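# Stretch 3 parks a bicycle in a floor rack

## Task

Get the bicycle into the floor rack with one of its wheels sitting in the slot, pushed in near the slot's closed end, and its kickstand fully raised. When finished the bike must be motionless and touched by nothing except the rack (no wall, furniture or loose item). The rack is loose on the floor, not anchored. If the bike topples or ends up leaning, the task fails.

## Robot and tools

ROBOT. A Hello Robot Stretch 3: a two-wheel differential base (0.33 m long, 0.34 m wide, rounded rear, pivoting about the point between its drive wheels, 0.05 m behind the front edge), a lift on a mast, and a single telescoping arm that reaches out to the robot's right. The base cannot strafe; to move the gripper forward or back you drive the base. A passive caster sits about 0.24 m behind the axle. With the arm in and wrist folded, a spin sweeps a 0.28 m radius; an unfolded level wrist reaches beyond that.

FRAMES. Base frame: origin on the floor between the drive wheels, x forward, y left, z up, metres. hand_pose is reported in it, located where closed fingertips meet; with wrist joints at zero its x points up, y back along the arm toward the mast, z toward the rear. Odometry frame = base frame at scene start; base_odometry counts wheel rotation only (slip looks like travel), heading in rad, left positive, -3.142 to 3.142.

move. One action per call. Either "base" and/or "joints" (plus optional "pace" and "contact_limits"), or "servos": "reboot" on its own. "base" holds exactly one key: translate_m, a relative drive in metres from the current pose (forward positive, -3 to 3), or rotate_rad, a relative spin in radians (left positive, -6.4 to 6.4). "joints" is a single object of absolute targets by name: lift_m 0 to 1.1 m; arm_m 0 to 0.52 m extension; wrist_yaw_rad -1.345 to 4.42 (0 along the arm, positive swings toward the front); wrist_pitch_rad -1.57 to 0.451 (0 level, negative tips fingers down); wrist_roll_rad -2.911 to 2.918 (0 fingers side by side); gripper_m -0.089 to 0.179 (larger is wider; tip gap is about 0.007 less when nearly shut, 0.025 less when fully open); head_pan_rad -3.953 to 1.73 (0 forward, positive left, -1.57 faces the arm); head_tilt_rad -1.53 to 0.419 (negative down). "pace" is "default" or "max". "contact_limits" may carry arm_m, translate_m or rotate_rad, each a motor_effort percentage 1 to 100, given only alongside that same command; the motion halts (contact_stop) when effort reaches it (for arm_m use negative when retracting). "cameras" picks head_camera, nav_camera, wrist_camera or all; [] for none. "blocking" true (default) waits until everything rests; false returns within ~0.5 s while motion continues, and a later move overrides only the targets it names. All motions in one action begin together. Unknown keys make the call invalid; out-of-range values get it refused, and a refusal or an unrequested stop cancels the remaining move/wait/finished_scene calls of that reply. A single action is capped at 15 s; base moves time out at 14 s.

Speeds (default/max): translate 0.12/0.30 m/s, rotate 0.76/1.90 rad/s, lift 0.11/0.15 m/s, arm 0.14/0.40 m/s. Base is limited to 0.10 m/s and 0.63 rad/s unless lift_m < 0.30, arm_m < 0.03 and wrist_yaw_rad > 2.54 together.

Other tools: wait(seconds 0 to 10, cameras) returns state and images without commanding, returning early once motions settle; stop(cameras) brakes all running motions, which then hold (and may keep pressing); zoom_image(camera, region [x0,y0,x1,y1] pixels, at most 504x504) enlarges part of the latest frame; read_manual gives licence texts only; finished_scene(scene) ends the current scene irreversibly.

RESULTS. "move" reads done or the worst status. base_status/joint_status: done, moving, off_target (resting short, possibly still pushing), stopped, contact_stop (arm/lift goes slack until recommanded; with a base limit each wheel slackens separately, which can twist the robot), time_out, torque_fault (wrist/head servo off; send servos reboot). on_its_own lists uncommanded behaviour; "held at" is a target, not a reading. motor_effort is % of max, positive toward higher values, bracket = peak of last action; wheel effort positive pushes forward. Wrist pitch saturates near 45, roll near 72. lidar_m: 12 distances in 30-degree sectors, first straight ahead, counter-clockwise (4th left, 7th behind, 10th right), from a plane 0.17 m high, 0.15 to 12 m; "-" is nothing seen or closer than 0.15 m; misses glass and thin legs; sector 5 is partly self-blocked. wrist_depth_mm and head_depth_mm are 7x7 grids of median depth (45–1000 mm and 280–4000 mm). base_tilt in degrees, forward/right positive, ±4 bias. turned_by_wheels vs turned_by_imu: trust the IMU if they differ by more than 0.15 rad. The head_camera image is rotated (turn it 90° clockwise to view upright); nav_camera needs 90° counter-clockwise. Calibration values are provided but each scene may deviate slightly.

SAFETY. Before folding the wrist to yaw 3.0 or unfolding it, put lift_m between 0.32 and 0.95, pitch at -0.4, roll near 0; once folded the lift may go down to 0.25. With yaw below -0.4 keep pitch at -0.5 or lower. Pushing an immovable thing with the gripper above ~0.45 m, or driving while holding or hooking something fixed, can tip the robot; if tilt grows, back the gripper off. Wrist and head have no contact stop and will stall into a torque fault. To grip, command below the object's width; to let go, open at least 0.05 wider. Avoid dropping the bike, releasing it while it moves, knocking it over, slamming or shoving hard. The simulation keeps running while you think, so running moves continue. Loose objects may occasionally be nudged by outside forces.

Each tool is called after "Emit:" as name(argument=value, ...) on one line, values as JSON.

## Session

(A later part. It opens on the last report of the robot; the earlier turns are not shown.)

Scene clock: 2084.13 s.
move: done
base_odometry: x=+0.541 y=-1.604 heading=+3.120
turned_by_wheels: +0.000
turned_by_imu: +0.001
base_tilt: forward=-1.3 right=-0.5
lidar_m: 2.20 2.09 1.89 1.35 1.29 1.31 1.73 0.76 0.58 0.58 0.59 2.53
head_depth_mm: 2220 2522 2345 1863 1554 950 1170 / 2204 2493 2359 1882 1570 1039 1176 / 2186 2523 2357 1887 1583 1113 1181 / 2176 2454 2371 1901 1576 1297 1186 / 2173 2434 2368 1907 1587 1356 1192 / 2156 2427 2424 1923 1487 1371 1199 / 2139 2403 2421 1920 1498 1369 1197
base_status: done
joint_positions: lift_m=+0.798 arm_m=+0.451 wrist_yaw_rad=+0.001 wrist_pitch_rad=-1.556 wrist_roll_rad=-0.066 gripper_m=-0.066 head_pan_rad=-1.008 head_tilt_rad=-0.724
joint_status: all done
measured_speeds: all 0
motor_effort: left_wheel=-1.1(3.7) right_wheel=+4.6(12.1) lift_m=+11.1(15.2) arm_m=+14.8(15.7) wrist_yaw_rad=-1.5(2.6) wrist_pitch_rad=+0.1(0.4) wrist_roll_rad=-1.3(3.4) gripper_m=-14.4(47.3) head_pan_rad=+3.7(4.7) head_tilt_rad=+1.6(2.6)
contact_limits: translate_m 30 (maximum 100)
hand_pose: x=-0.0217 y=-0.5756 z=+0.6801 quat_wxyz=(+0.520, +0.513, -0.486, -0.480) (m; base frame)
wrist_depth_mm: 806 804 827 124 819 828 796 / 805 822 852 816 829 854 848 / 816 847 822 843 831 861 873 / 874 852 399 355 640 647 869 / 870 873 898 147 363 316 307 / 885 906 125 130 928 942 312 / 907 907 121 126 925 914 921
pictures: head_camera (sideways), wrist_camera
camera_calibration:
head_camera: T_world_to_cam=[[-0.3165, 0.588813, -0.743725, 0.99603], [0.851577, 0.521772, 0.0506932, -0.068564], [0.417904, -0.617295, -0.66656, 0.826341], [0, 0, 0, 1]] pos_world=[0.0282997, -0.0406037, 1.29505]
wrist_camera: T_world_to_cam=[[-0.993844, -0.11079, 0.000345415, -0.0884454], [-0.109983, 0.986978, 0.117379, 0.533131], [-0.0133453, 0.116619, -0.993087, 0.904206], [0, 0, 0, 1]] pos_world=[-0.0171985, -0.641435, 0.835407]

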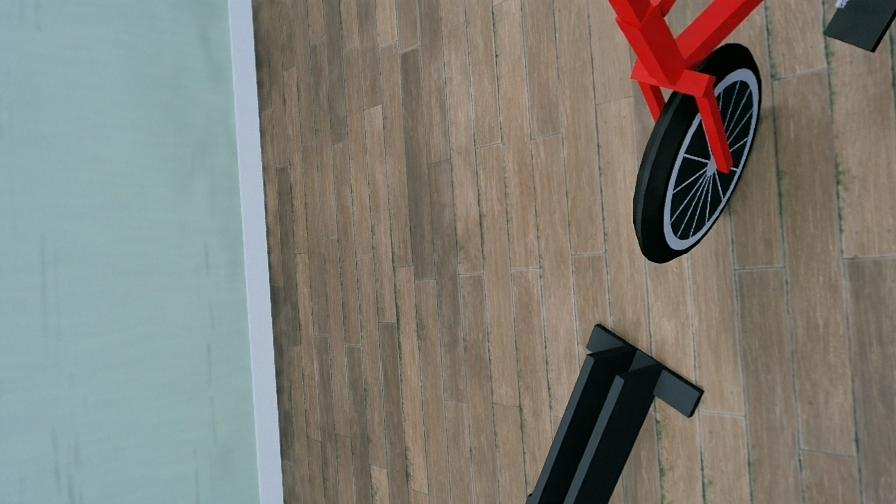

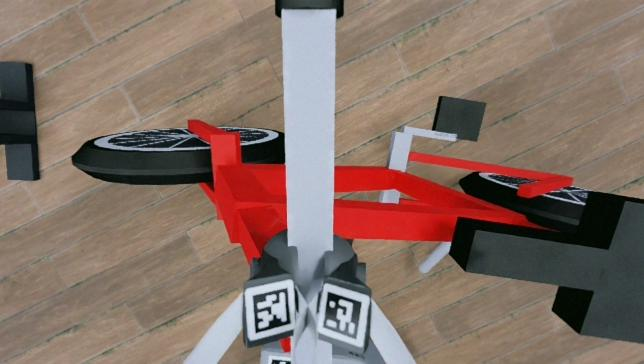

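Emit:
move(base={"translate_m": 0.05}, joints={"wrist_roll_rad": 0.05, "gripper_m": -0.07, "lift_m": 0.798}, contact_limits={"translate_m": 30}, cameras=["head_camera", "wrist_camera"])

Scene clock: 2102.63 s.
move: done
base_odometry: x=+0.491 y=-1.603 heading=+3.120
turned_by_wheels: +0.000
turned_by_imu: +0.001
base_tilt: forward=-1.3 right=-0.5
lidar_m: 2.15 2.05 1.93 1.38 1.31 1.34 1.77 0.76 0.58 0.57 0.58 2.50
head_depth_mm: 2218 2458 2332 1867 1551 951 1164 / 2181 2469 2324 1884 1563 1036 1175 / 2168 2447 2353 1884 1577 1108 1176 / 2184 2468 2372 1907 1578 1310 1183 / 2167 2407 2396 1920 1582 1352 1185 / 2119 2407 2393 1915 1495 1342 1197 / 2119 2396 2434 1919 1489 1373 1193
base_status: done
joint_positions: lift_m=+0.798 arm_m=+0.451 wrist_yaw_rad=+0.002 wrist_pitch_rad=-1.556 wrist_roll_rad=+0.040 gripper_m=-0.066 head_pan_rad=-1.008 head_tilt_rad=-0.724
joint_status: all done
measured_speeds: all 0
motor_effort: left_wheel=-1.1(3.1) right_wheel=+4.3(14.0) lift_m=+12.9(14.8) arm_m=+12.1(13.7) wrist_yaw_rad=-1.7(3.2) wrist_pitch_rad=+0.1(0.4) wrist_roll_rad=+3.0(3.7) gripper_m=-14.6(45.5) head_pan_rad=+3.9(4.5) head_tilt_rad=+1.9(2.5)
contact_limits: translate_m 30 (maximum 100)
hand_pose: x=-0.0217 y=-0.5755 z=+0.6801 quat_wxyz=(+0.494, +0.487, -0.513, -0.506) (m; base frame)
wrist_depth_mm: 793 821 793 809 805 822 817 / 814 808 828 823 830 869 832 / 847 832 810 837 863 846 852 / 838 - 429 145 615 409 321 / 895 894 851 147 870 306 304 / 884 868 127 129 911 911 317 / 899 927 121 129 923 946 963
pictures: head_camera (sideways), wrist_camera
camera_calibration:
head_camera: T_world_to_cam=[[-0.316484, 0.588781, -0.743757, 0.996071], [0.851573, 0.521779, 0.0506938, -0.0685647], [0.417924, -0.61732, -0.666525, 0.826295], [0, 0, 0, 1]] pos_world=[0.0283001, -0.0406038, 1.29506]
wrist_camera: T_world_to_cam=[[-0.999986, -0.00520214, -0.00110305, -0.0268466], [-0.00529558, 0.99309, 0.117238, 0.538986], [0.000485535, 0.117242, -0.993103, 0.904873], [0, 0, 0, 1]] pos_world=[-0.0244313, -0.641491, 0.835413]

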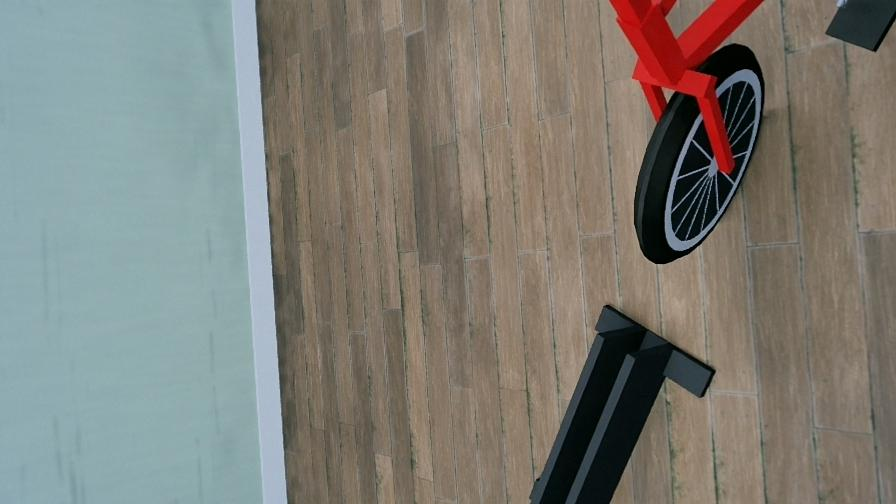

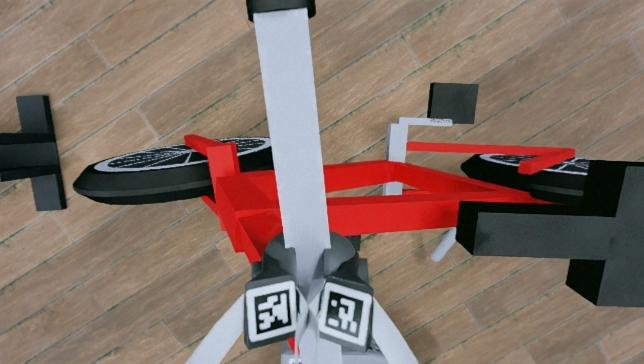

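Emit:
move(base={"translate_m": 0.03}, joints={"wrist_roll_rad": 0.17, "gripper_m": -0.07, "lift_m": 0.798}, contact_limits={"translate_m": 30}, cameras=["wrist_camera"])

Scene clock: 2112.17 s.
move: done
base_odometry: x=+0.461 y=-1.602 heading=+3.120
turned_by_wheels: +0.000
turned_by_imu: +0.000
base_tilt: forward=-1.3 right=-0.4
lidar_m: 2.14 2.02 1.95 1.39 1.33 1.36 1.79 0.76 0.58 0.57 0.58 2.48
head_depth_mm: 2177 2470 2306 1854 1560 949 1171 / 2166 2460 2320 1875 1570 1039 1172 / 2144 2439 2350 1881 1574 1106 1183 / 2148 2391 2412 1896 1575 1303 1185 / 2115 2418 2378 1903 1578 1347 1194 / 2105 2397 2418 1921 1491 1344 1192 / 2107 2381 2435 1917 1486 1373 1197
base_status: done
joint_positions: lift_m=+0.798 arm_m=+0.451 wrist_yaw_rad=+0.005 wrist_pitch_rad=-1.556 wrist_roll_rad=+0.157 gripper_m=-0.066 head_pan_rad=-1.008 head_tilt_rad=-0.724
joint_status: all done
measured_speeds: all 0
motor_effort: left_wheel=-0.3(5.0) right_wheel=+2.7(14.2) lift_m=+14.2(20.3) arm_m=+9.4(10.5) wrist_yaw_rad=-3.8(5.5) wrist_pitch_rad=+0.0(0.4) wrist_roll_rad=+4.0(5.5) gripper_m=-14.7(44.5) head_pan_rad=+4.1(4.7) head_tilt_rad=+2.0(2.5)
contact_limits: translate_m 30 (maximum 100)
hand_pose: x=-0.0217 y=-0.5755 z=+0.6801 quat_wxyz=(+0.464, +0.457, -0.540, -0.533) (m; base frame)
wrist_depth_mm: 790 808 126 820 825 834 799 / 842 825 132 835 815 834 812 / 845 827 820 818 833 866 550 / 856 837 422 323 356 322 302 / 888 878 520 147 878 325 310 / 871 883 128 129 905 924 897 / 881 897 121 129 849 921 938
pictures: wrist_camera
camera_calibration:
wrist_camera: T_world_to_cam=[[-0.994034, 0.109034, -0.00270548, 0.0400604], [0.107968, 0.987224, 0.11718, 0.538105], [0.0154475, 0.116189, -0.993107, 0.904592], [0, 0, 0, 1]] pos_world=[-0.0322506, -0.640701, 0.83541]

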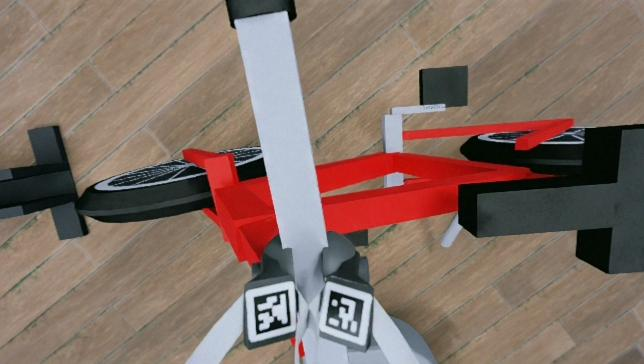

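Emit:
move(base={"translate_m": 0.03}, joints={"wrist_roll_rad": 0.27, "gripper_m": -0.07, "lift_m": 0.798}, contact_limits={"translate_m": 30}, cameras=["wrist_camera", "head_camera"])

Scene clock: 2118.50 s.
move: done
base_odometry: x=+0.431 y=-1.601 heading=+3.120
turned_by_wheels: +0.000
turned_by_imu: +0.000
base_tilt: forward=-1.4 right=-0.5
lidar_m: 2.10 2.00 1.96 1.41 1.34 1.37 1.81 0.77 0.58 0.56 0.58 2.47
head_depth_mm: 2170 2442 2339 1875 1559 941 1113 / 2154 2446 2355 1871 1563 1032 1176 / 2142 2399 2354 1875 1568 1148 1179 / 2135 2391 2392 1891 1584 1300 1176 / 2103 2399 2391 1903 1590 1335 1189 / 2114 2387 2386 1922 1478 1373 1192 / 2083 2340 2454 1921 1473 1375 1196
base_status: done
joint_positions: lift_m=+0.798 arm_m=+0.451 wrist_yaw_rad=+0.004 wrist_pitch_rad=-1.556 wrist_roll_rad=+0.259 gripper_m=-0.066 head_pan_rad=-1.008 head_tilt_rad=-0.724
joint_status: all done
measured_speeds: all 0
motor_effort: left_wheel=+0.5(4.3) right_wheel=-0.5(12.5) lift_m=+17.1(22.9) arm_m=+7.4(8.9) wrist_yaw_rad=-3.9(6.2) wrist_pitch_rad=+0.0(0.4) wrist_roll_rad=+3.4(6.2) gripper_m=-14.7(46.0) head_pan_rad=+3.5(4.4) head_tilt_rad=+1.8(2.6)
contact_limits: translate_m 30 (maximum 100)
hand_pose: x=-0.0217 y=-0.5755 z=+0.6801 quat_wxyz=(+0.436, +0.429, -0.563, -0.556) (m; base frame)
wrist_depth_mm: 779 790 809 807 810 803 824 / 818 803 838 788 616 827 818 / 846 840 838 838 863 534 295 / 868 838 431 324 358 300 300 / 885 862 401 148 894 906 340 / 907 904 127 130 943 886 933 / 907 922 122 130 774 929 961
pictures: head_camera (sideways), wrist_camera
camera_calibration:
head_camera: T_world_to_cam=[[-0.316462, 0.58873, -0.743807, 0.996136], [0.851565, 0.521793, 0.0506948, -0.068566], [0.417959, -0.617357, -0.666469, 0.826222], [0, 0, 0, 1]] pos_world=[0.0283009, -0.040604, 1.29506]
wrist_camera: T_world_to_cam=[[-0.977702, 0.209956, -0.00410794, 0.0994615], [0.208039, 0.971068, 0.117247, 0.530936], [0.0286057, 0.113778, -0.993094, 0.90348], [0, 0, 0, 1]] pos_world=[-0.0390562, -0.639253, 0.835399]

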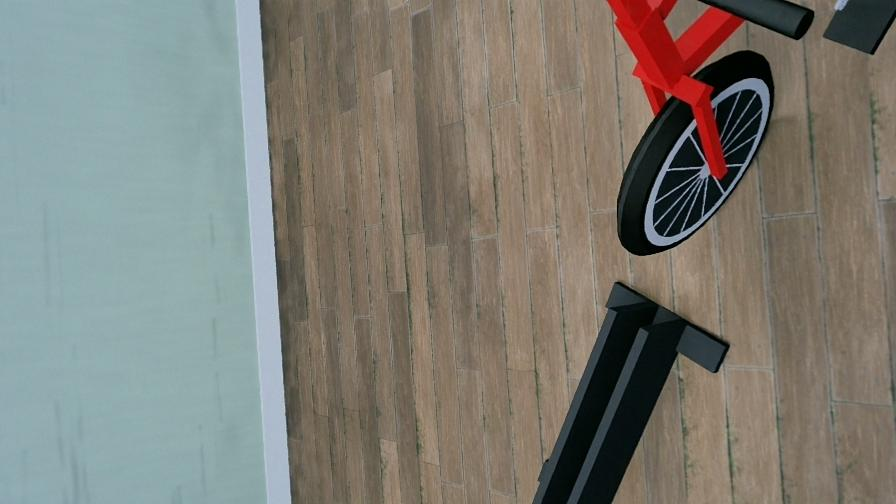

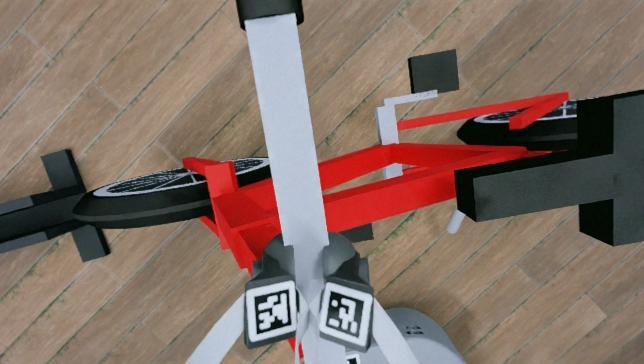

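Emit:
zoom_image(camera="wrist_camera", region=[0, 110, 300, 280])

Emit:
zoom_image(camera="head_camera", region=[520, 30, 800, 504])

Scaled by 1.680.

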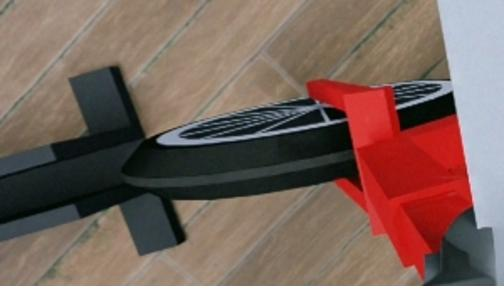

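Scaled by 1.063 from the camera's 896x504 image, which has a finer 1280x720 frame.

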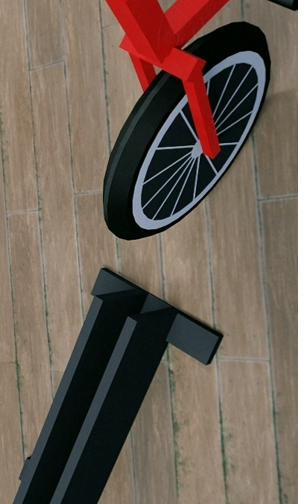

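Emit:
move(base={"translate_m": 0.03}, joints={"wrist_roll_rad": 0.21, "gripper_m": -0.07, "lift_m": 0.798}, contact_limits={"translate_m": 30}, cameras=["wrist_camera", "head_camera"])

Emit:
zoom_image(camera="wrist_camera", region=[0, 110, 300, 280])

Scene clock: 2132.40 s.
move: done
base_odometry: x=+0.401 y=-1.601 heading=+3.120
turned_by_wheels: +0.000
turned_by_imu: +0.000
base_tilt: forward=-1.3 right=-0.5
lidar_m: 2.08 1.97 1.98 1.43 1.36 1.39 1.83 0.76 0.58 0.56 0.58 2.45
head_depth_mm: 2178 2426 2306 1891 1564 949 1113 / 2142 2395 2337 1870 1557 1036 1169 / 2139 2419 2363 1900 1573 1144 1182 / 2100 2390 2356 1906 1589 1298 1185 / 2112 2366 2409 1902 1586 1328 1184 / 2095 2385 2409 1906 1472 1367 1189 / 2078 2334 2465 1929 1497 1367 1195
base_status: done
joint_positions: lift_m=+0.798 arm_m=+0.451 wrist_yaw_rad=+0.003 wrist_pitch_rad=-1.556 wrist_roll_rad=+0.210 gripper_m=-0.066 head_pan_rad=-1.008 head_tilt_rad=-0.724
joint_status: all done
measured_speeds: all 0
motor_effort: left_wheel=-0.1(4.9) right_wheel=+1.4(11.5) lift_m=+17.8(20.9) arm_m=+5.5(6.3) wrist_yaw_rad=-2.3(4.7) wrist_pitch_rad=+0.2(0.4) wrist_roll_rad=+0.0(3.0) gripper_m=-14.6(45.7) head_pan_rad=+4.0(4.5) head_tilt_rad=+1.8(2.4)
contact_limits: translate_m 30 (maximum 100)
hand_pose: x=-0.0217 y=-0.5755 z=+0.6801 quat_wxyz=(+0.449, +0.442, -0.552, -0.545) (m; base frame)
wrist_depth_mm: 817 794 798 810 799 841 837 / 818 836 842 798 821 856 878 / 843 836 835 841 852 645 311 / 828 853 425 143 360 297 298 / 858 864 330 149 882 901 309 / 889 882 127 129 928 922 904 / 890 939 122 129 783 915 925
pictures: head_camera (sideways), wrist_camera
camera_calibration:
head_camera: T_world_to_cam=[[-0.316455, 0.588715, -0.743822, 0.996155], [0.851562, 0.521797, 0.0506951, -0.0685663], [0.417969, -0.617368, -0.666453, 0.8262], [0, 0, 0, 1]] pos_world=[0.0283011, -0.040604, 1.29506]
wrist_camera: T_world_to_cam=[[-0.986663, 0.162742, -0.00343718, 0.0716584], [0.161225, 0.979938, 0.117168, 0.53508], [0.0224364, 0.115051, -0.993106, 0.904087], [0, 0, 0, 1]] pos_world=[-0.03585, -0.640024, 0.835407]

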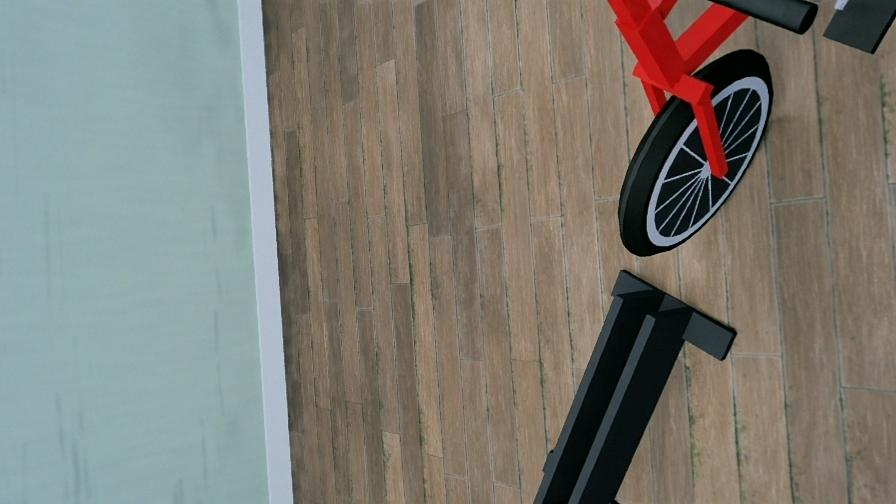

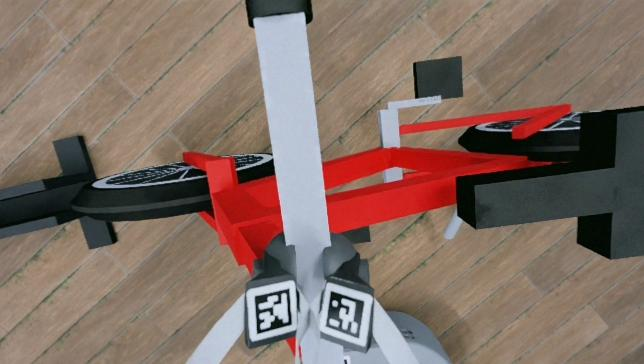

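Scaled by 1.680.

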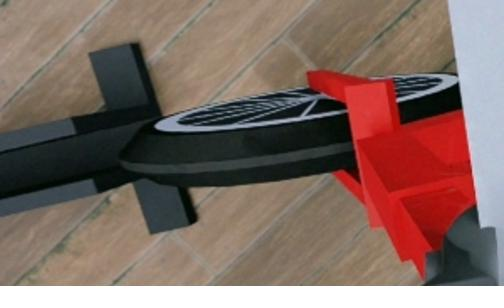

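Emit:
move(base={"translate_m": 0.03}, joints={"wrist_roll_rad": 0.2, "gripper_m": -0.07, "lift_m": 0.798}, contact_limits={"translate_m": 30}, cameras=["wrist_camera", "head_camera"])

Emit:
zoom_image(camera="wrist_camera", region=[0, 110, 300, 280])

Emit:
zoom_image(camera="head_camera", region=[520, 30, 800, 504])

Scene clock: 2139.03 s.
move: done
base_odometry: x=+0.371 y=-1.600 heading=+3.119
turned_by_wheels: +0.000
turned_by_imu: +0.000
base_tilt: forward=-1.3 right=-0.5
lidar_m: 2.05 1.95 1.99 1.45 1.38 1.41 1.87 0.77 0.58 0.56 0.58 2.43
head_depth_mm: 2156 2411 2299 1870 1555 947 1108 / 2130 2398 2322 1855 1556 1031 1170 / 2121 2399 2363 1884 1579 1144 1178 / 2095 2389 2373 1901 1586 1302 1182 / 2090 2359 2400 1913 1592 1315 1182 / 2062 2340 2436 1906 1595 1364 1197 / 2051 2329 2447 1949 1501 1367 1192
base_status: done
joint_positions: lift_m=+0.798 arm_m=+0.451 wrist_yaw_rad=+0.003 wrist_pitch_rad=-1.556 wrist_roll_rad=+0.200 gripper_m=-0.066 head_pan_rad=-1.008 head_tilt_rad=-0.724
joint_status: all done
measured_speeds: all 0
motor_effort: left_wheel=-0.3(5.1) right_wheel=+1.5(12.6) lift_m=+20.1(20.1) arm_m=+3.1(4.3) wrist_yaw_rad=-1.7(3.8) wrist_pitch_rad=+0.1(0.3) wrist_roll_rad=-0.1(0.7) gripper_m=-13.7(44.6) head_pan_rad=+4.0(4.7) head_tilt_rad=+2.3(2.4)
contact_limits: translate_m 30 (maximum 100)
hand_pose: x=-0.0217 y=-0.5755 z=+0.6801 quat_wxyz=(+0.452, +0.445, -0.550, -0.543) (m; base frame)
wrist_depth_mm: 807 820 805 821 805 790 827 / 832 818 818 818 835 862 839 / 833 826 822 842 836 676 309 / 848 785 431 143 361 301 299 / 873 872 406 148 869 894 311 / 894 886 127 130 939 943 912 / 903 914 122 129 766 949 974
pictures: head_camera (sideways), wrist_camera
camera_calibration:
head_camera: T_world_to_cam=[[-0.316456, 0.588711, -0.743824, 0.996158], [0.85156, 0.5218, 0.0506951, -0.0685664], [0.417972, -0.617368, -0.66645, 0.826197], [0, 0, 0, 1]] pos_world=[0.0283013, -0.040604, 1.29506]
wrist_camera: T_world_to_cam=[[-0.988225, 0.152971, -0.00330073, 0.0659092], [0.151536, 0.981484, 0.117157, 0.535769], [0.0211612, 0.115277, -0.993108, 0.904191], [0, 0, 0, 1]] pos_world=[-0.0351889, -0.640163, 0.835408]

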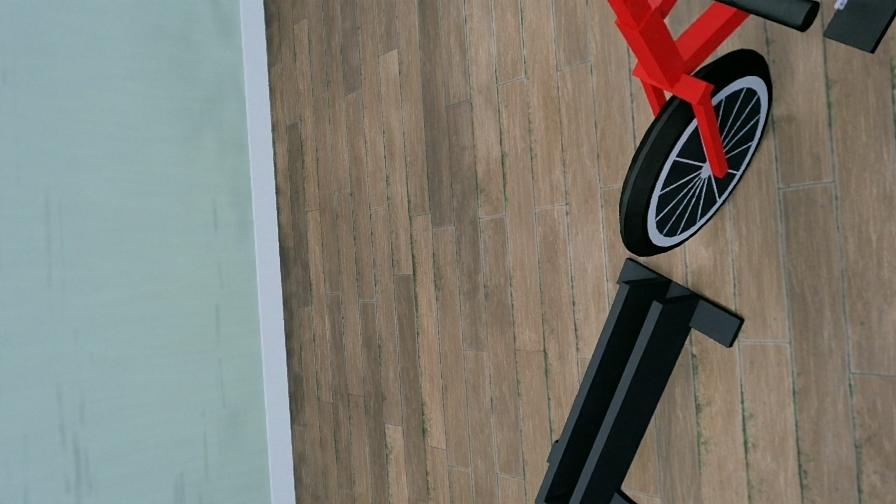

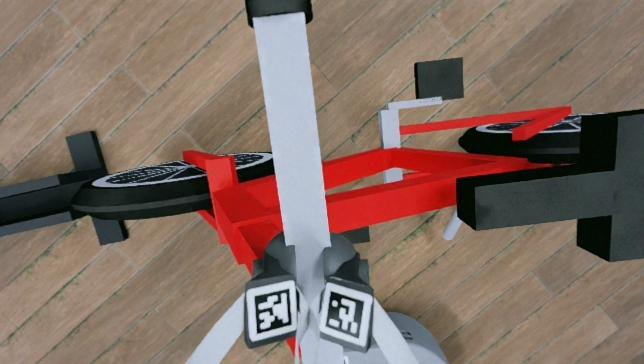

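Scaled by 1.680.

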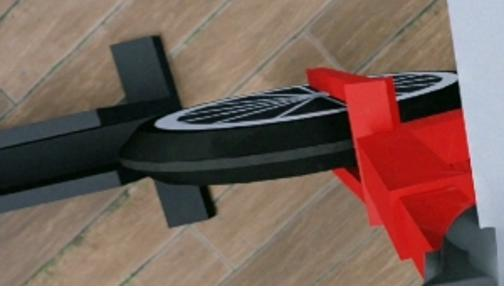

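Scaled by 1.063 from the camera's 896x504 image, which has a finer 1280x720 frame.

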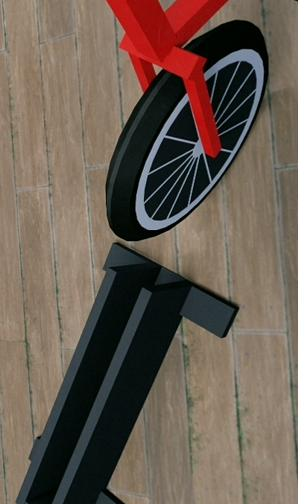

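Emit:
move(base={"translate_m": 0.04}, joints={"wrist_roll_rad": 0.18, "gripper_m": -0.07, "lift_m": 0.798}, contact_limits={"translate_m": 30}, cameras=["wrist_camera", "head_camera"])

Emit:
zoom_image(camera="wrist_camera", region=[0, 110, 300, 280])

Scene clock: 2147.87 s.
move: done
base_odometry: x=+0.331 y=-1.599 heading=+3.119
turned_by_wheels: +0.000
turned_by_imu: +0.000
base_tilt: forward=-1.4 right=-0.5
lidar_m: 2.02 1.91 1.96 1.47 1.40 1.43 1.89 0.77 0.58 0.56 0.58 2.40
head_depth_mm: 2126 2388 2325 1853 1561 947 1114 / 2093 2398 2333 1866 1574 1027 1179 / 2094 2364 2386 1891 1580 1134 1179 / 2084 2335 2366 1884 1581 1305 1179 / 2083 2345 2374 1914 1591 1309 1194 / 2054 2329 2408 1940 1585 1364 1188 / 2051 2296 2434 1923 1477 1366 1200
base_status: done
joint_positions: lift_m=+0.798 arm_m=+0.451 wrist_yaw_rad=+0.003 wrist_pitch_rad=-1.556 wrist_roll_rad=+0.180 gripper_m=-0.066 head_pan_rad=-1.008 head_tilt_rad=-0.724
joint_status: all done
measured_speeds: all 0
motor_effort: left_wheel=+0.6(4.9) right_wheel=+3.7(12.2) lift_m=+21.5(23.4) arm_m=+0.7(1.6) wrist_yaw_rad=-2.9(3.8) wrist_pitch_rad=+0.0(0.4) wrist_roll_rad=-0.4(0.8) gripper_m=-14.1(42.0) head_pan_rad=+3.8(4.6) head_tilt_rad=+2.3(2.3)
contact_limits: translate_m 30 (maximum 100)
hand_pose: x=-0.0217 y=-0.5755 z=+0.6801 quat_wxyz=(+0.457, +0.450, -0.546, -0.539) (m; base frame)
wrist_depth_mm: 799 835 814 809 810 827 808 / 814 800 829 825 825 844 837 / 831 850 857 843 857 705 318 / 832 - 426 143 361 302 301 / 870 876 402 148 889 848 311 / 892 925 126 130 896 929 900 / 916 918 121 129 812 953 907
pictures: head_camera (sideways), wrist_camera
camera_calibration:
head_camera: T_world_to_cam=[[-0.316457, 0.588711, -0.743824, 0.996158], [0.851559, 0.521802, 0.0506951, -0.0685663], [0.417973, -0.617368, -0.66645, 0.826197], [0, 0, 0, 1]] pos_world=[0.0283013, -0.0406039, 1.29506]
wrist_camera: T_world_to_cam=[[-0.991021, 0.133672, -0.00303256, 0.0545605], [0.132401, 0.984251, 0.117136, 0.536962], [0.0186426, 0.115683, -0.993111, 0.904373], [0, 0, 0, 1]] pos_world=[-0.0338834, -0.640419, 0.83541]

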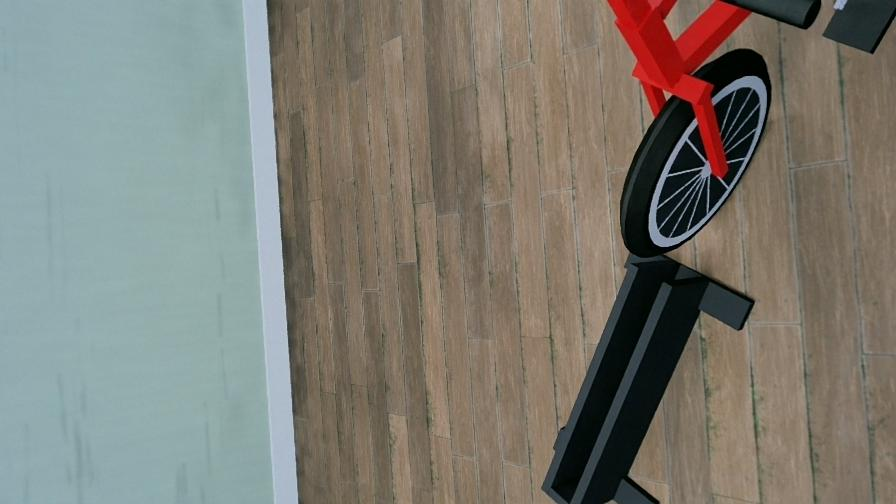

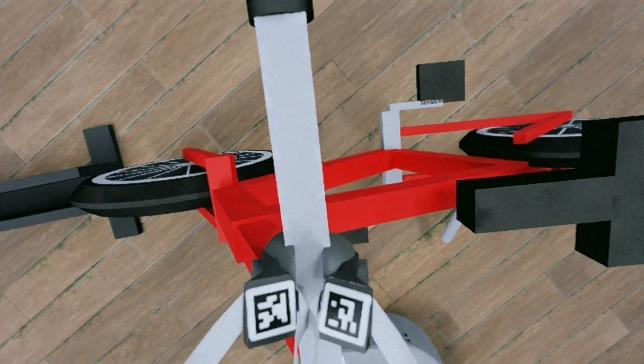

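Scaled by 1.680.

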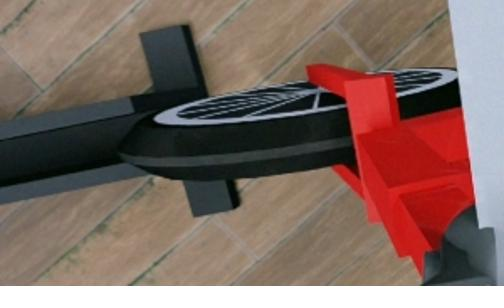

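Emit:
move(base={"translate_m": 0.025}, joints={"wrist_roll_rad": 0.22, "gripper_m": -0.07, "lift_m": 0.799, "arm_m": 0.463}, contact_limits={"translate_m": 30}, cameras=["wrist_camera", "head_camera"])

Emit:
zoom_image(camera="wrist_camera", region=[0, 110, 300, 280])

Scene clock: 2156.20 s.
move: done
base_odometry: x=+0.306 y=-1.598 heading=+3.119
turned_by_wheels: +0.000
turned_by_imu: +0.000
base_tilt: forward=-1.3 right=-0.5
lidar_m: 2.00 1.89 1.95 1.47 1.41 1.44 1.90 0.77 0.58 0.56 0.58 2.39
head_depth_mm: 2105 2392 2321 1867 1558 958 1146 / 2068 2345 2334 1865 1563 1037 1175 / 2077 2334 2362 1893 1583 1157 1180 / 2077 2347 2365 1906 1582 1302 1184 / 2044 2311 2415 1905 1588 1309 1186 / 2030 2326 2428 1925 1601 1358 1195 / 2047 2277 2416 1939 1458 1367 1197
base_status: done
joint_positions: lift_m=+0.799 arm_m=+0.463 wrist_yaw_rad=+0.003 wrist_pitch_rad=-1.556 wrist_roll_rad=+0.209 gripper_m=-0.066 head_pan_rad=-1.008 head_tilt_rad=-0.724
joint_status: all done
measured_speeds: all 0
motor_effort: left_wheel=+0.6(5.8) right_wheel=+0.8(12.0) lift_m=+27.4(31.9) arm_m=+11.5(23.5) wrist_yaw_rad=-3.3(3.3) wrist_pitch_rad=+0.0(0.3) wrist_roll_rad=+3.4(4.0) gripper_m=-13.9(43.5) head_pan_rad=+4.1(4.5) head_tilt_rad=+1.8(2.8)
contact_limits: translate_m 30 (maximum 100)
hand_pose: x=-0.0217 y=-0.5876 z=+0.6812 quat_wxyz=(+0.449, +0.443, -0.552, -0.545) (m; base frame)
wrist_depth_mm: 821 807 792 812 819 807 829 / 798 830 818 816 807 816 823 / 808 840 855 830 854 700 312 / 857 853 432 145 359 299 299 / 887 875 324 148 883 900 312 / 883 922 126 130 910 926 917 / 939 929 121 129 809 929 947
pictures: head_camera (sideways), wrist_camera
camera_calibration:
head_camera: T_world_to_cam=[[-0.316459, 0.588705, -0.743828, 0.996164], [0.851556, 0.521808, 0.0506952, -0.0685664], [0.41798, -0.617368, -0.666445, 0.826191], [0, 0, 0, 1]] pos_world=[0.0283016, -0.0406038, 1.29506]
wrist_camera: T_world_to_cam=[[-0.986764, 0.162128, -0.00344753, 0.0732692], [0.160616, 0.980052, 0.117053, 0.546912], [0.0223563, 0.11495, -0.99312, 0.906429], [0, 0, 0, 1]] pos_world=[-0.0358078, -0.652075, 0.836428]

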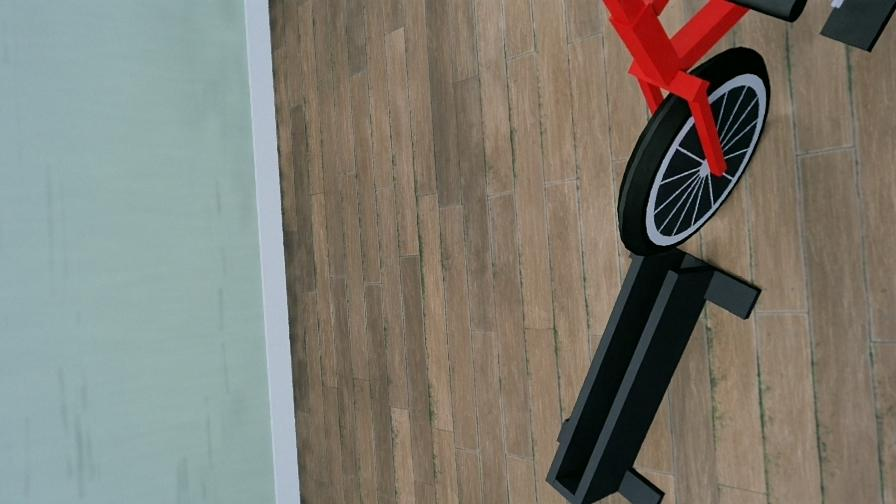

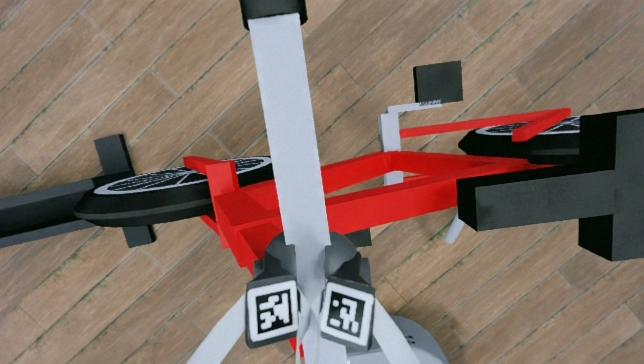

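Scaled by 1.680.

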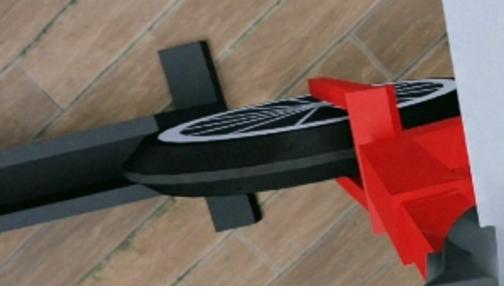

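Emit:
move(base={"translate_m": 0.03}, joints={"wrist_roll_rad": 0.2, "gripper_m": -0.07, "lift_m": 0.8, "arm_m": 0.468}, contact_limits={"translate_m": 30}, cameras=["wrist_camera", "head_camera"])

Emit:
zoom_image(camera="wrist_camera", region=[0, 110, 300, 280])

Emit:
zoom_image(camera="head_camera", region=[520, 30, 800, 504])

Scene clock: 2163.10 s.
move: done
base_odometry: x=+0.276 y=-1.598 heading=+3.119
turned_by_wheels: +0.000
turned_by_imu: +0.000
base_tilt: forward=-1.3 right=-0.4
lidar_m: 1.97 1.87 1.92 1.48 1.43 1.46 1.93 0.77 0.58 0.57 0.59 2.38
head_depth_mm: 2105 2369 2330 1863 1557 959 1152 / 2084 2342 2322 1874 1572 1027 1174 / 2067 2333 2347 1889 1570 1159 1178 / 2085 2331 2352 1905 1586 1283 1182 / 2055 2312 2384 1918 1586 1301 1190 / 2027 2305 2385 1913 1596 1367 1194 / 2035 2294 2432 1937 1484 1365 1198
base_status: done
joint_positions: lift_m=+0.800 arm_m=+0.468 wrist_yaw_rad=+0.003 wrist_pitch_rad=-1.556 wrist_roll_rad=+0.199 gripper_m=-0.066 head_pan_rad=-1.008 head_tilt_rad=-0.724
joint_status: all done
measured_speeds: all 0
motor_effort: left_wheel=-0.1(5.2) right_wheel=+1.4(12.0) lift_m=+32.9(34.6) arm_m=+1.3(22.0) wrist_yaw_rad=-2.5(3.8) wrist_pitch_rad=+0.0(0.4) wrist_roll_rad=+0.3(1.6) gripper_m=-14.1(45.9) head_pan_rad=+3.8(4.6) head_tilt_rad=+2.0(2.5)
contact_limits: translate_m 30 (maximum 100)
hand_pose: x=-0.0217 y=-0.5927 z=+0.6821 quat_wxyz=(+0.452, +0.445, -0.550, -0.543) (m; base frame)
wrist_depth_mm: 791 815 841 811 820 809 832 / 832 842 810 817 830 847 829 / 847 845 851 820 851 857 308 / 854 837 437 325 360 302 304 / 885 876 418 149 891 923 305 / 912 892 127 129 918 926 912 / 905 914 121 129 806 940 940
pictures: head_camera (sideways), wrist_camera
camera_calibration:
head_camera: T_world_to_cam=[[-0.316425, 0.588647, -0.743888, 0.996241], [0.851551, 0.521815, 0.0506963, -0.0685679], [0.418014, -0.617417, -0.666379, 0.826104], [0, 0, 0, 1]] pos_world=[0.0283021, -0.0406043, 1.29507]
wrist_camera: T_world_to_cam=[[-0.988403, 0.15182, -0.00331994, 0.0678627], [0.150396, 0.981686, 0.116931, 0.552587], [0.0210117, 0.115076, -0.993134, 0.908048], [0, 0, 0, 1]] pos_world=[-0.0351108, -0.657264, 0.837424]

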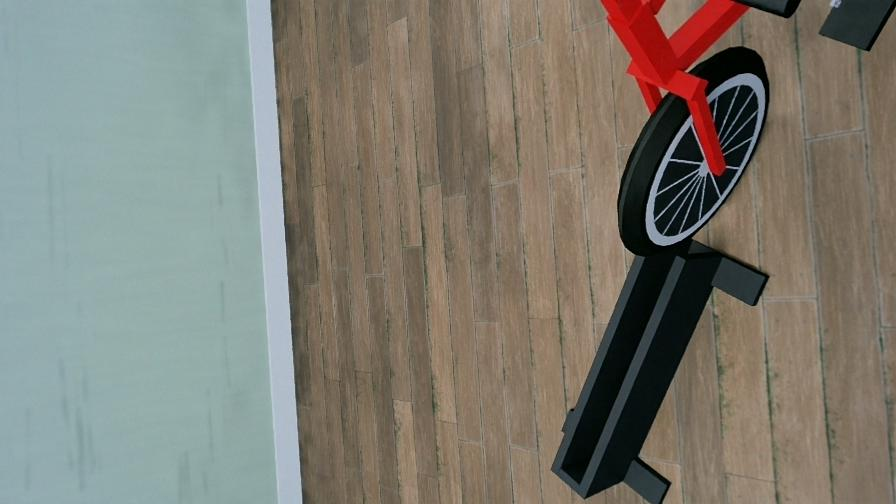

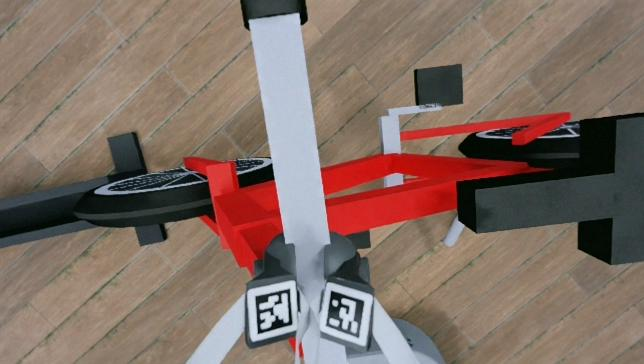

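Scaled by 1.680.

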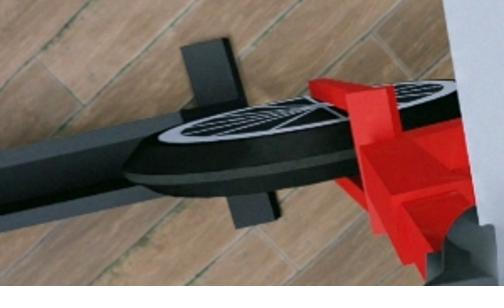

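Scaled by 1.063 from the camera's 896x504 image, which has a finer 1280x720 frame.

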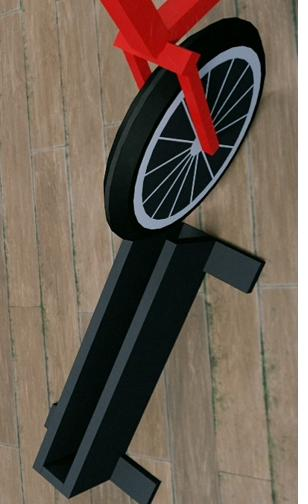

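Emit:
move(base={"translate_m": 0.04}, joints={"wrist_roll_rad": 0.17, "gripper_m": -0.07, "lift_m": 0.799}, contact_limits={"translate_m": 30}, cameras=["wrist_camera", "head_camera"])

Emit:
zoom_image(camera="wrist_camera", region=[0, 110, 300, 280])

Emit:
zoom_image(camera="head_camera", region=[520, 30, 800, 504])

Scene clock: 2168.13 s.
move: done
base_odometry: x=+0.236 y=-1.597 heading=+3.119
turned_by_wheels: +0.000
turned_by_imu: +0.000
base_tilt: forward=-1.3 right=-0.5
lidar_m: 1.93 1.83 1.88 1.49 1.45 1.48 1.95 0.77 0.58 0.57 0.59 2.36
head_depth_mm: 2081 2345 2338 1876 1558 1017 1154 / 2078 2305 2346 1879 1563 1033 1179 / 2068 2323 2369 1901 1567 1140 1182 / 2038 2300 2358 1899 1588 1256 1176 / 2026 2303 2391 1907 1585 1307 1185 / 2009 2252 2382 1914 1592 1367 1193 / 2003 2243 2436 1924 1578 1377 1193
base_status: done
joint_positions: lift_m=+0.799 arm_m=+0.468 wrist_yaw_rad=+0.003 wrist_pitch_rad=-1.556 wrist_roll_rad=+0.169 gripper_m=-0.066 head_pan_rad=-1.008 head_tilt_rad=-0.724
joint_status: all done
measured_speeds: all 0
motor_effort: left_wheel=+0.7(5.1) right_wheel=+4.1(12.5) lift_m=+15.8(31.4) arm_m=-11.2(13.9) wrist_yaw_rad=-2.2(3.7) wrist_pitch_rad=+0.2(0.3) wrist_roll_rad=+0.2(0.7) gripper_m=-14.4(45.3) head_pan_rad=+3.7(4.4) head_tilt_rad=+1.8(2.3)
contact_limits: translate_m 30 (maximum 100)
hand_pose: x=-0.0217 y=-0.5926 z=+0.6811 quat_wxyz=(+0.460, +0.453, -0.543, -0.536) (m; base frame)
wrist_depth_mm: 806 818 817 824 821 838 822 / 853 800 832 838 829 831 831 / 846 865 831 841 832 845 558 / 825 833 436 328 358 302 301 / 849 886 411 148 898 323 311 / 880 883 127 130 904 918 923 / 946 903 123 128 863 983 928
pictures: head_camera (sideways), wrist_camera
camera_calibration:
head_camera: T_world_to_cam=[[-0.316425, 0.588647, -0.743888, 0.996241], [0.851551, 0.521815, 0.0506963, -0.0685679], [0.418014, -0.617417, -0.666379, 0.826104], [0, 0, 0, 1]] pos_world=[0.0283021, -0.0406043, 1.29507]
wrist_camera: T_world_to_cam=[[-0.992475, 0.122415, -0.00289074, 0.0500409], [0.121239, 0.985702, 0.117012, 0.554303], [0.0171735, 0.115781, -0.993126, 0.907351], [0, 0, 0, 1]] pos_world=[-0.0331211, -0.657558, 0.836398]

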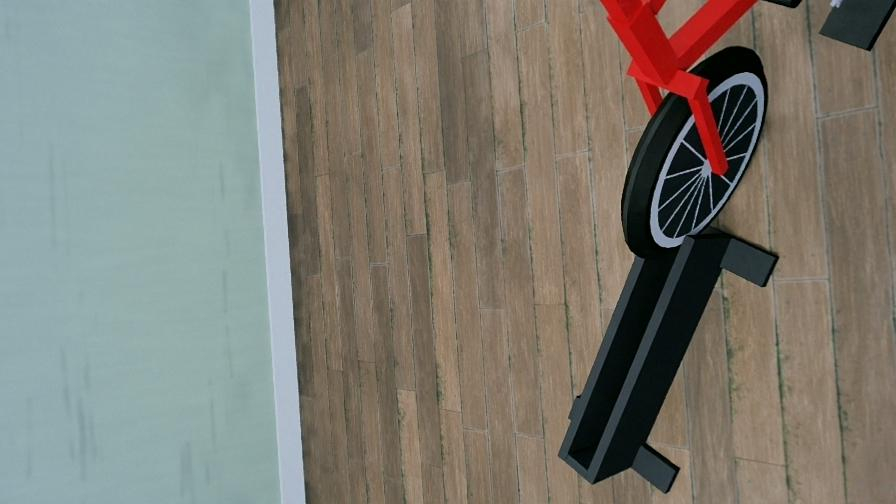

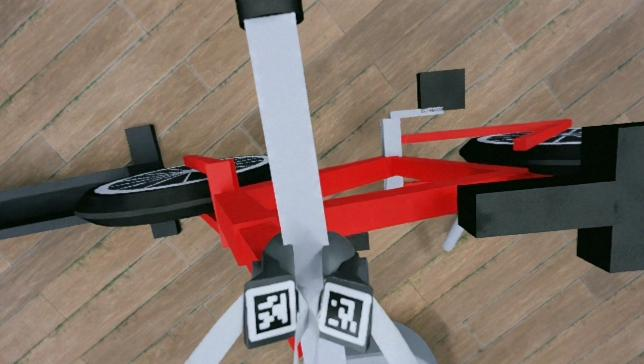

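Scaled by 1.680.

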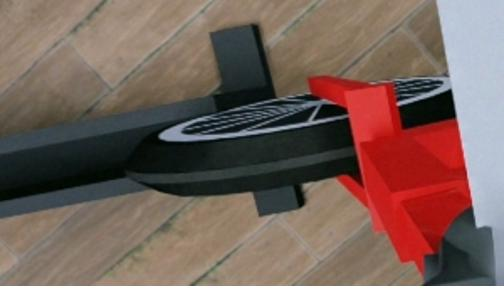

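Scaled by 1.063 from the camera's 896x504 image, which has a finer 1280x720 frame.

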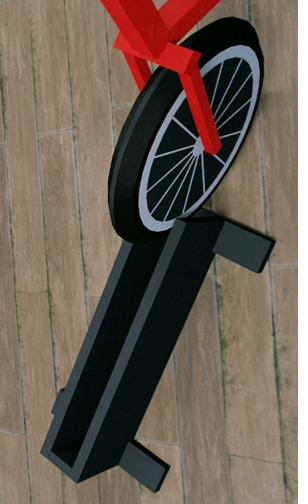

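Emit:
move(base={"translate_m": 0.06}, joints={"wrist_roll_rad": 0.17, "gripper_m": -0.07, "lift_m": 0.799}, contact_limits={"translate_m": 30}, cameras=["wrist_camera", "head_camera"])

Emit:
zoom_image(camera="wrist_camera", region=[0, 110, 300, 280])

Emit:
zoom_image(camera="head_camera", region=[520, 30, 800, 504])

Scene clock: 2177.07 s.
move: done
base_odometry: x=+0.176 y=-1.596 heading=+3.119
turned_by_wheels: +0.000
turned_by_imu: +0.000
base_tilt: forward=-1.3 right=-0.4
lidar_m: 1.89 1.78 1.83 1.53 1.49 1.51 2.01 0.78 0.58 0.57 0.58 2.33
head_depth_mm: 2048 2317 2317 1873 1557 1021 1167 / 2024 2289 2344 1874 1572 1033 1176 / 2024 2279 2361 1888 1562 1132 1179 / 2011 2280 2391 1899 1583 1261 1183 / 2000 2248 2419 1898 1588 1301 1191 / 1991 2218 2396 1906 1593 1359 1183 / 1975 2228 2380 1940 1603 1368 1192
base_status: done
joint_positions: lift_m=+0.799 arm_m=+0.468 wrist_yaw_rad=+0.003 wrist_pitch_rad=-1.556 wrist_roll_rad=+0.169 gripper_m=-0.066 head_pan_rad=-1.008 head_tilt_rad=-0.724
joint_status: all done
measured_speeds: all 0
motor_effort: left_wheel=+0.0(4.4) right_wheel=+4.7(14.7) lift_m=+20.9(28.1) arm_m=+1.3(3.1) wrist_yaw_rad=-2.0(3.9) wrist_pitch_rad=+0.1(0.3) wrist_roll_rad=+0.3(0.5) gripper_m=-14.0(43.7) head_pan_rad=+3.6(4.5) head_tilt_rad=+2.2(2.5)
contact_limits: translate_m 30 (maximum 100)
hand_pose: x=-0.0217 y=-0.5926 z=+0.6812 quat_wxyz=(+0.460, +0.454, -0.543, -0.536) (m; base frame)
wrist_depth_mm: 792 808 808 813 829 823 839 / 801 839 847 814 835 826 860 / 830 852 838 831 851 818 555 / 820 854 435 327 361 316 301 / 867 870 330 149 905 916 307 / 890 872 126 130 910 889 943 / 902 933 122 128 878 908 954
pictures: head_camera (sideways), wrist_camera
camera_calibration:
head_camera: T_world_to_cam=[[-0.316426, 0.588647, -0.743888, 0.996241], [0.851551, 0.521815, 0.0506963, -0.0685679], [0.418014, -0.617417, -0.666379, 0.826104], [0, 0, 0, 1]] pos_world=[0.0283021, -0.0406042, 1.29507]
wrist_camera: T_world_to_cam=[[-0.992499, 0.12222, -0.002888, 0.0499232], [0.121046, 0.985726, 0.117012, 0.554309], [0.017148, 0.115785, -0.993126, 0.907391], [0, 0, 0, 1]] pos_world=[-0.0331079, -0.65756, 0.836437]

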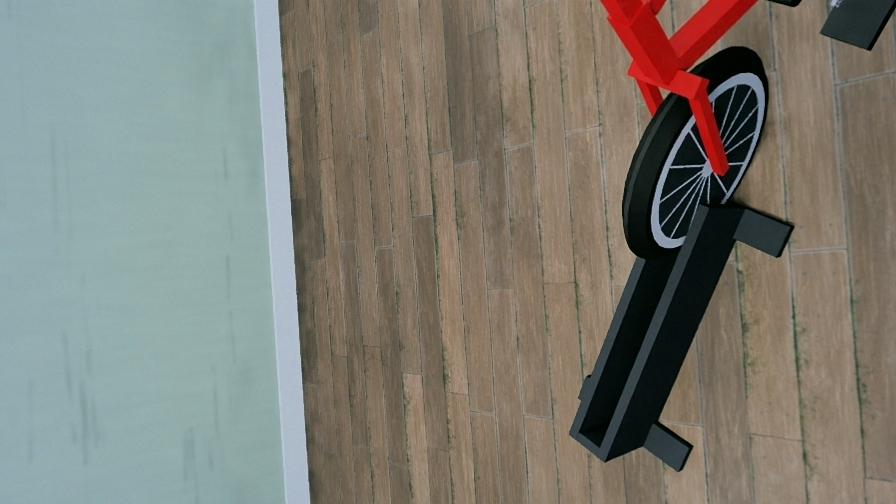

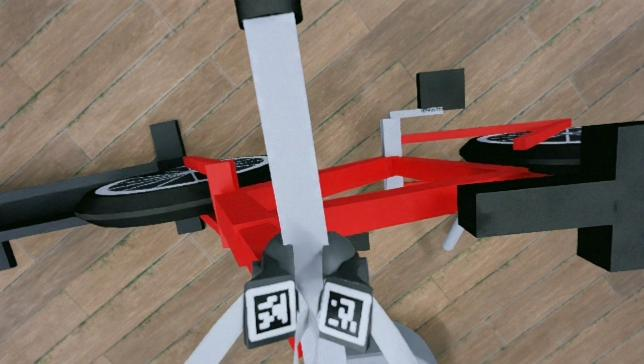

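Scaled by 1.680.

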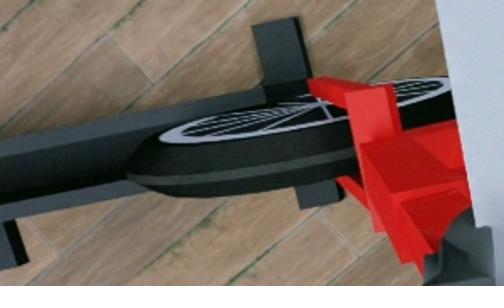

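Scaled by 1.063 from the camera's 896x504 image, which has a finer 1280x720 frame.

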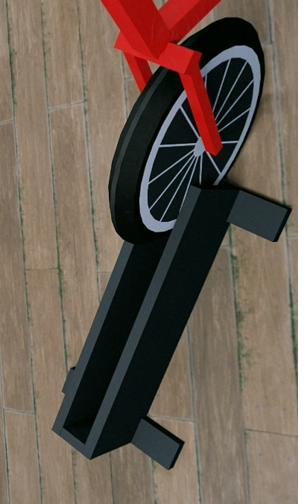

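Emit:
move(base={"translate_m": 0.1}, joints={"wrist_roll_rad": 0.14, "gripper_m": -0.07, "lift_m": 0.799}, contact_limits={"translate_m": 32}, cameras=["wrist_camera", "head_camera"])

Emit:
zoom_image(camera="wrist_camera", region=[0, 110, 300, 280])

Scene clock: 2182.37 s.
move: done
base_odometry: x=+0.076 y=-1.593 heading=+3.118
turned_by_wheels: -0.001
turned_by_imu: -0.057
base_tilt: forward=-1.3 right=-0.5
lidar_m: 1.84 1.71 1.74 1.62 1.53 1.55 1.97 0.83 0.61 0.56 0.57 2.25
head_depth_mm: 2037 2311 2302 1866 1551 949 1171 / 2010 2272 2344 1877 1565 1030 1172 / 2005 2246 2337 1879 1567 1104 1181 / 1983 2223 2400 1903 1582 1223 1182 / 1961 2204 2334 1914 1580 1298 1182 / 1908 2170 2327 1921 1589 1334 1184 / 1910 2124 2342 1918 1612 1351 1197
base_status: done
joint_positions: lift_m=+0.799 arm_m=+0.468 wrist_yaw_rad=+0.008 wrist_pitch_rad=-1.556 wrist_roll_rad=+0.134 gripper_m=-0.066 head_pan_rad=-1.008 head_tilt_rad=-0.724
joint_status: all done
measured_speeds: all 0
on_its_own: right_wheel is at rest, and its effort (+21.8) is outside its rest range (-21 to +21)
motor_effort: left_wheel=-9.7(10.9) right_wheel=+21.8(22.4) lift_m=+14.1(14.9) arm_m=+7.8(11.1) wrist_yaw_rad=-6.0(7.2) wrist_pitch_rad=+0.0(0.4) wrist_roll_rad=+1.8(1.9) gripper_m=-17.4(44.1) head_pan_rad=+4.1(4.6) head_tilt_rad=+1.8(2.8)
contact_limits: translate_m 32 (maximum 100)
hand_pose: x=-0.0218 y=-0.5926 z=+0.6811 quat_wxyz=(+0.471, +0.464, -0.534, -0.527) (m; base frame)
wrist_depth_mm: 803 805 815 793 844 823 833 / 823 823 801 832 831 827 844 / 849 841 846 839 849 845 316 / 825 690 438 144 363 308 305 / 888 873 363 148 896 919 312 / 889 881 900 128 900 925 932 / 924 883 121 128 784 942 935
pictures: head_camera (sideways), wrist_camera
camera_calibration:
head_camera: T_world_to_cam=[[-0.316426, 0.588647, -0.743888, 0.996241], [0.85155, 0.521816, 0.0506963, -0.0685679], [0.418015, -0.617416, -0.666379, 0.826104], [0, 0, 0, 1]] pos_world=[0.0283022, -0.0406042, 1.29507]
wrist_camera: T_world_to_cam=[[-0.99654, 0.0830764, -0.00242874, 0.0262413], [0.0822258, 0.989751, 0.116758, 0.556123], [0.0121037, 0.116155, -0.993157, 0.907506], [0, 0, 0, 1]] pos_world=[-0.0305613, -0.658014, 0.836428]

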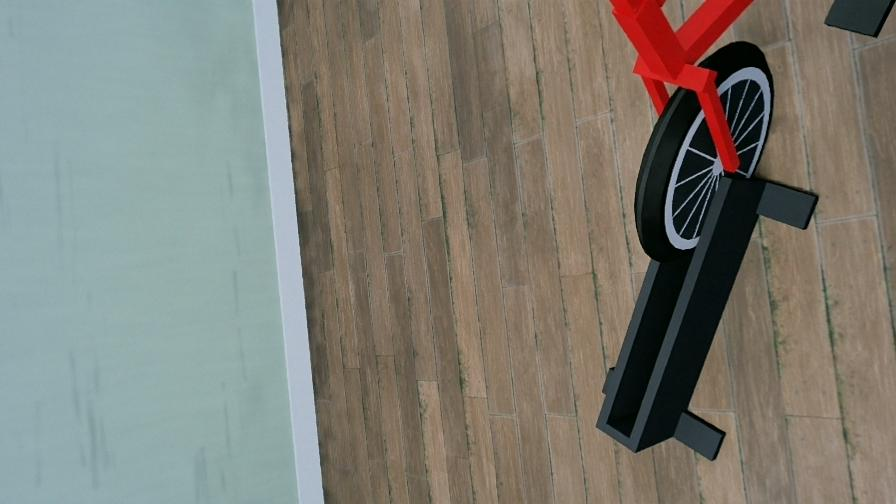

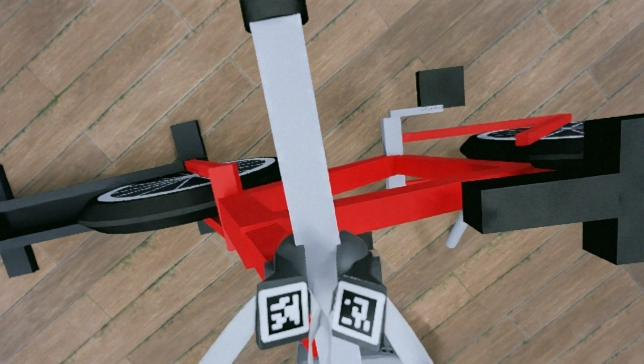

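Scaled by 1.680.

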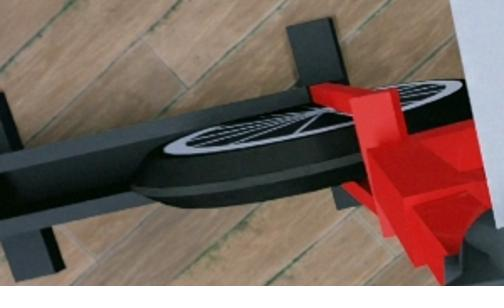

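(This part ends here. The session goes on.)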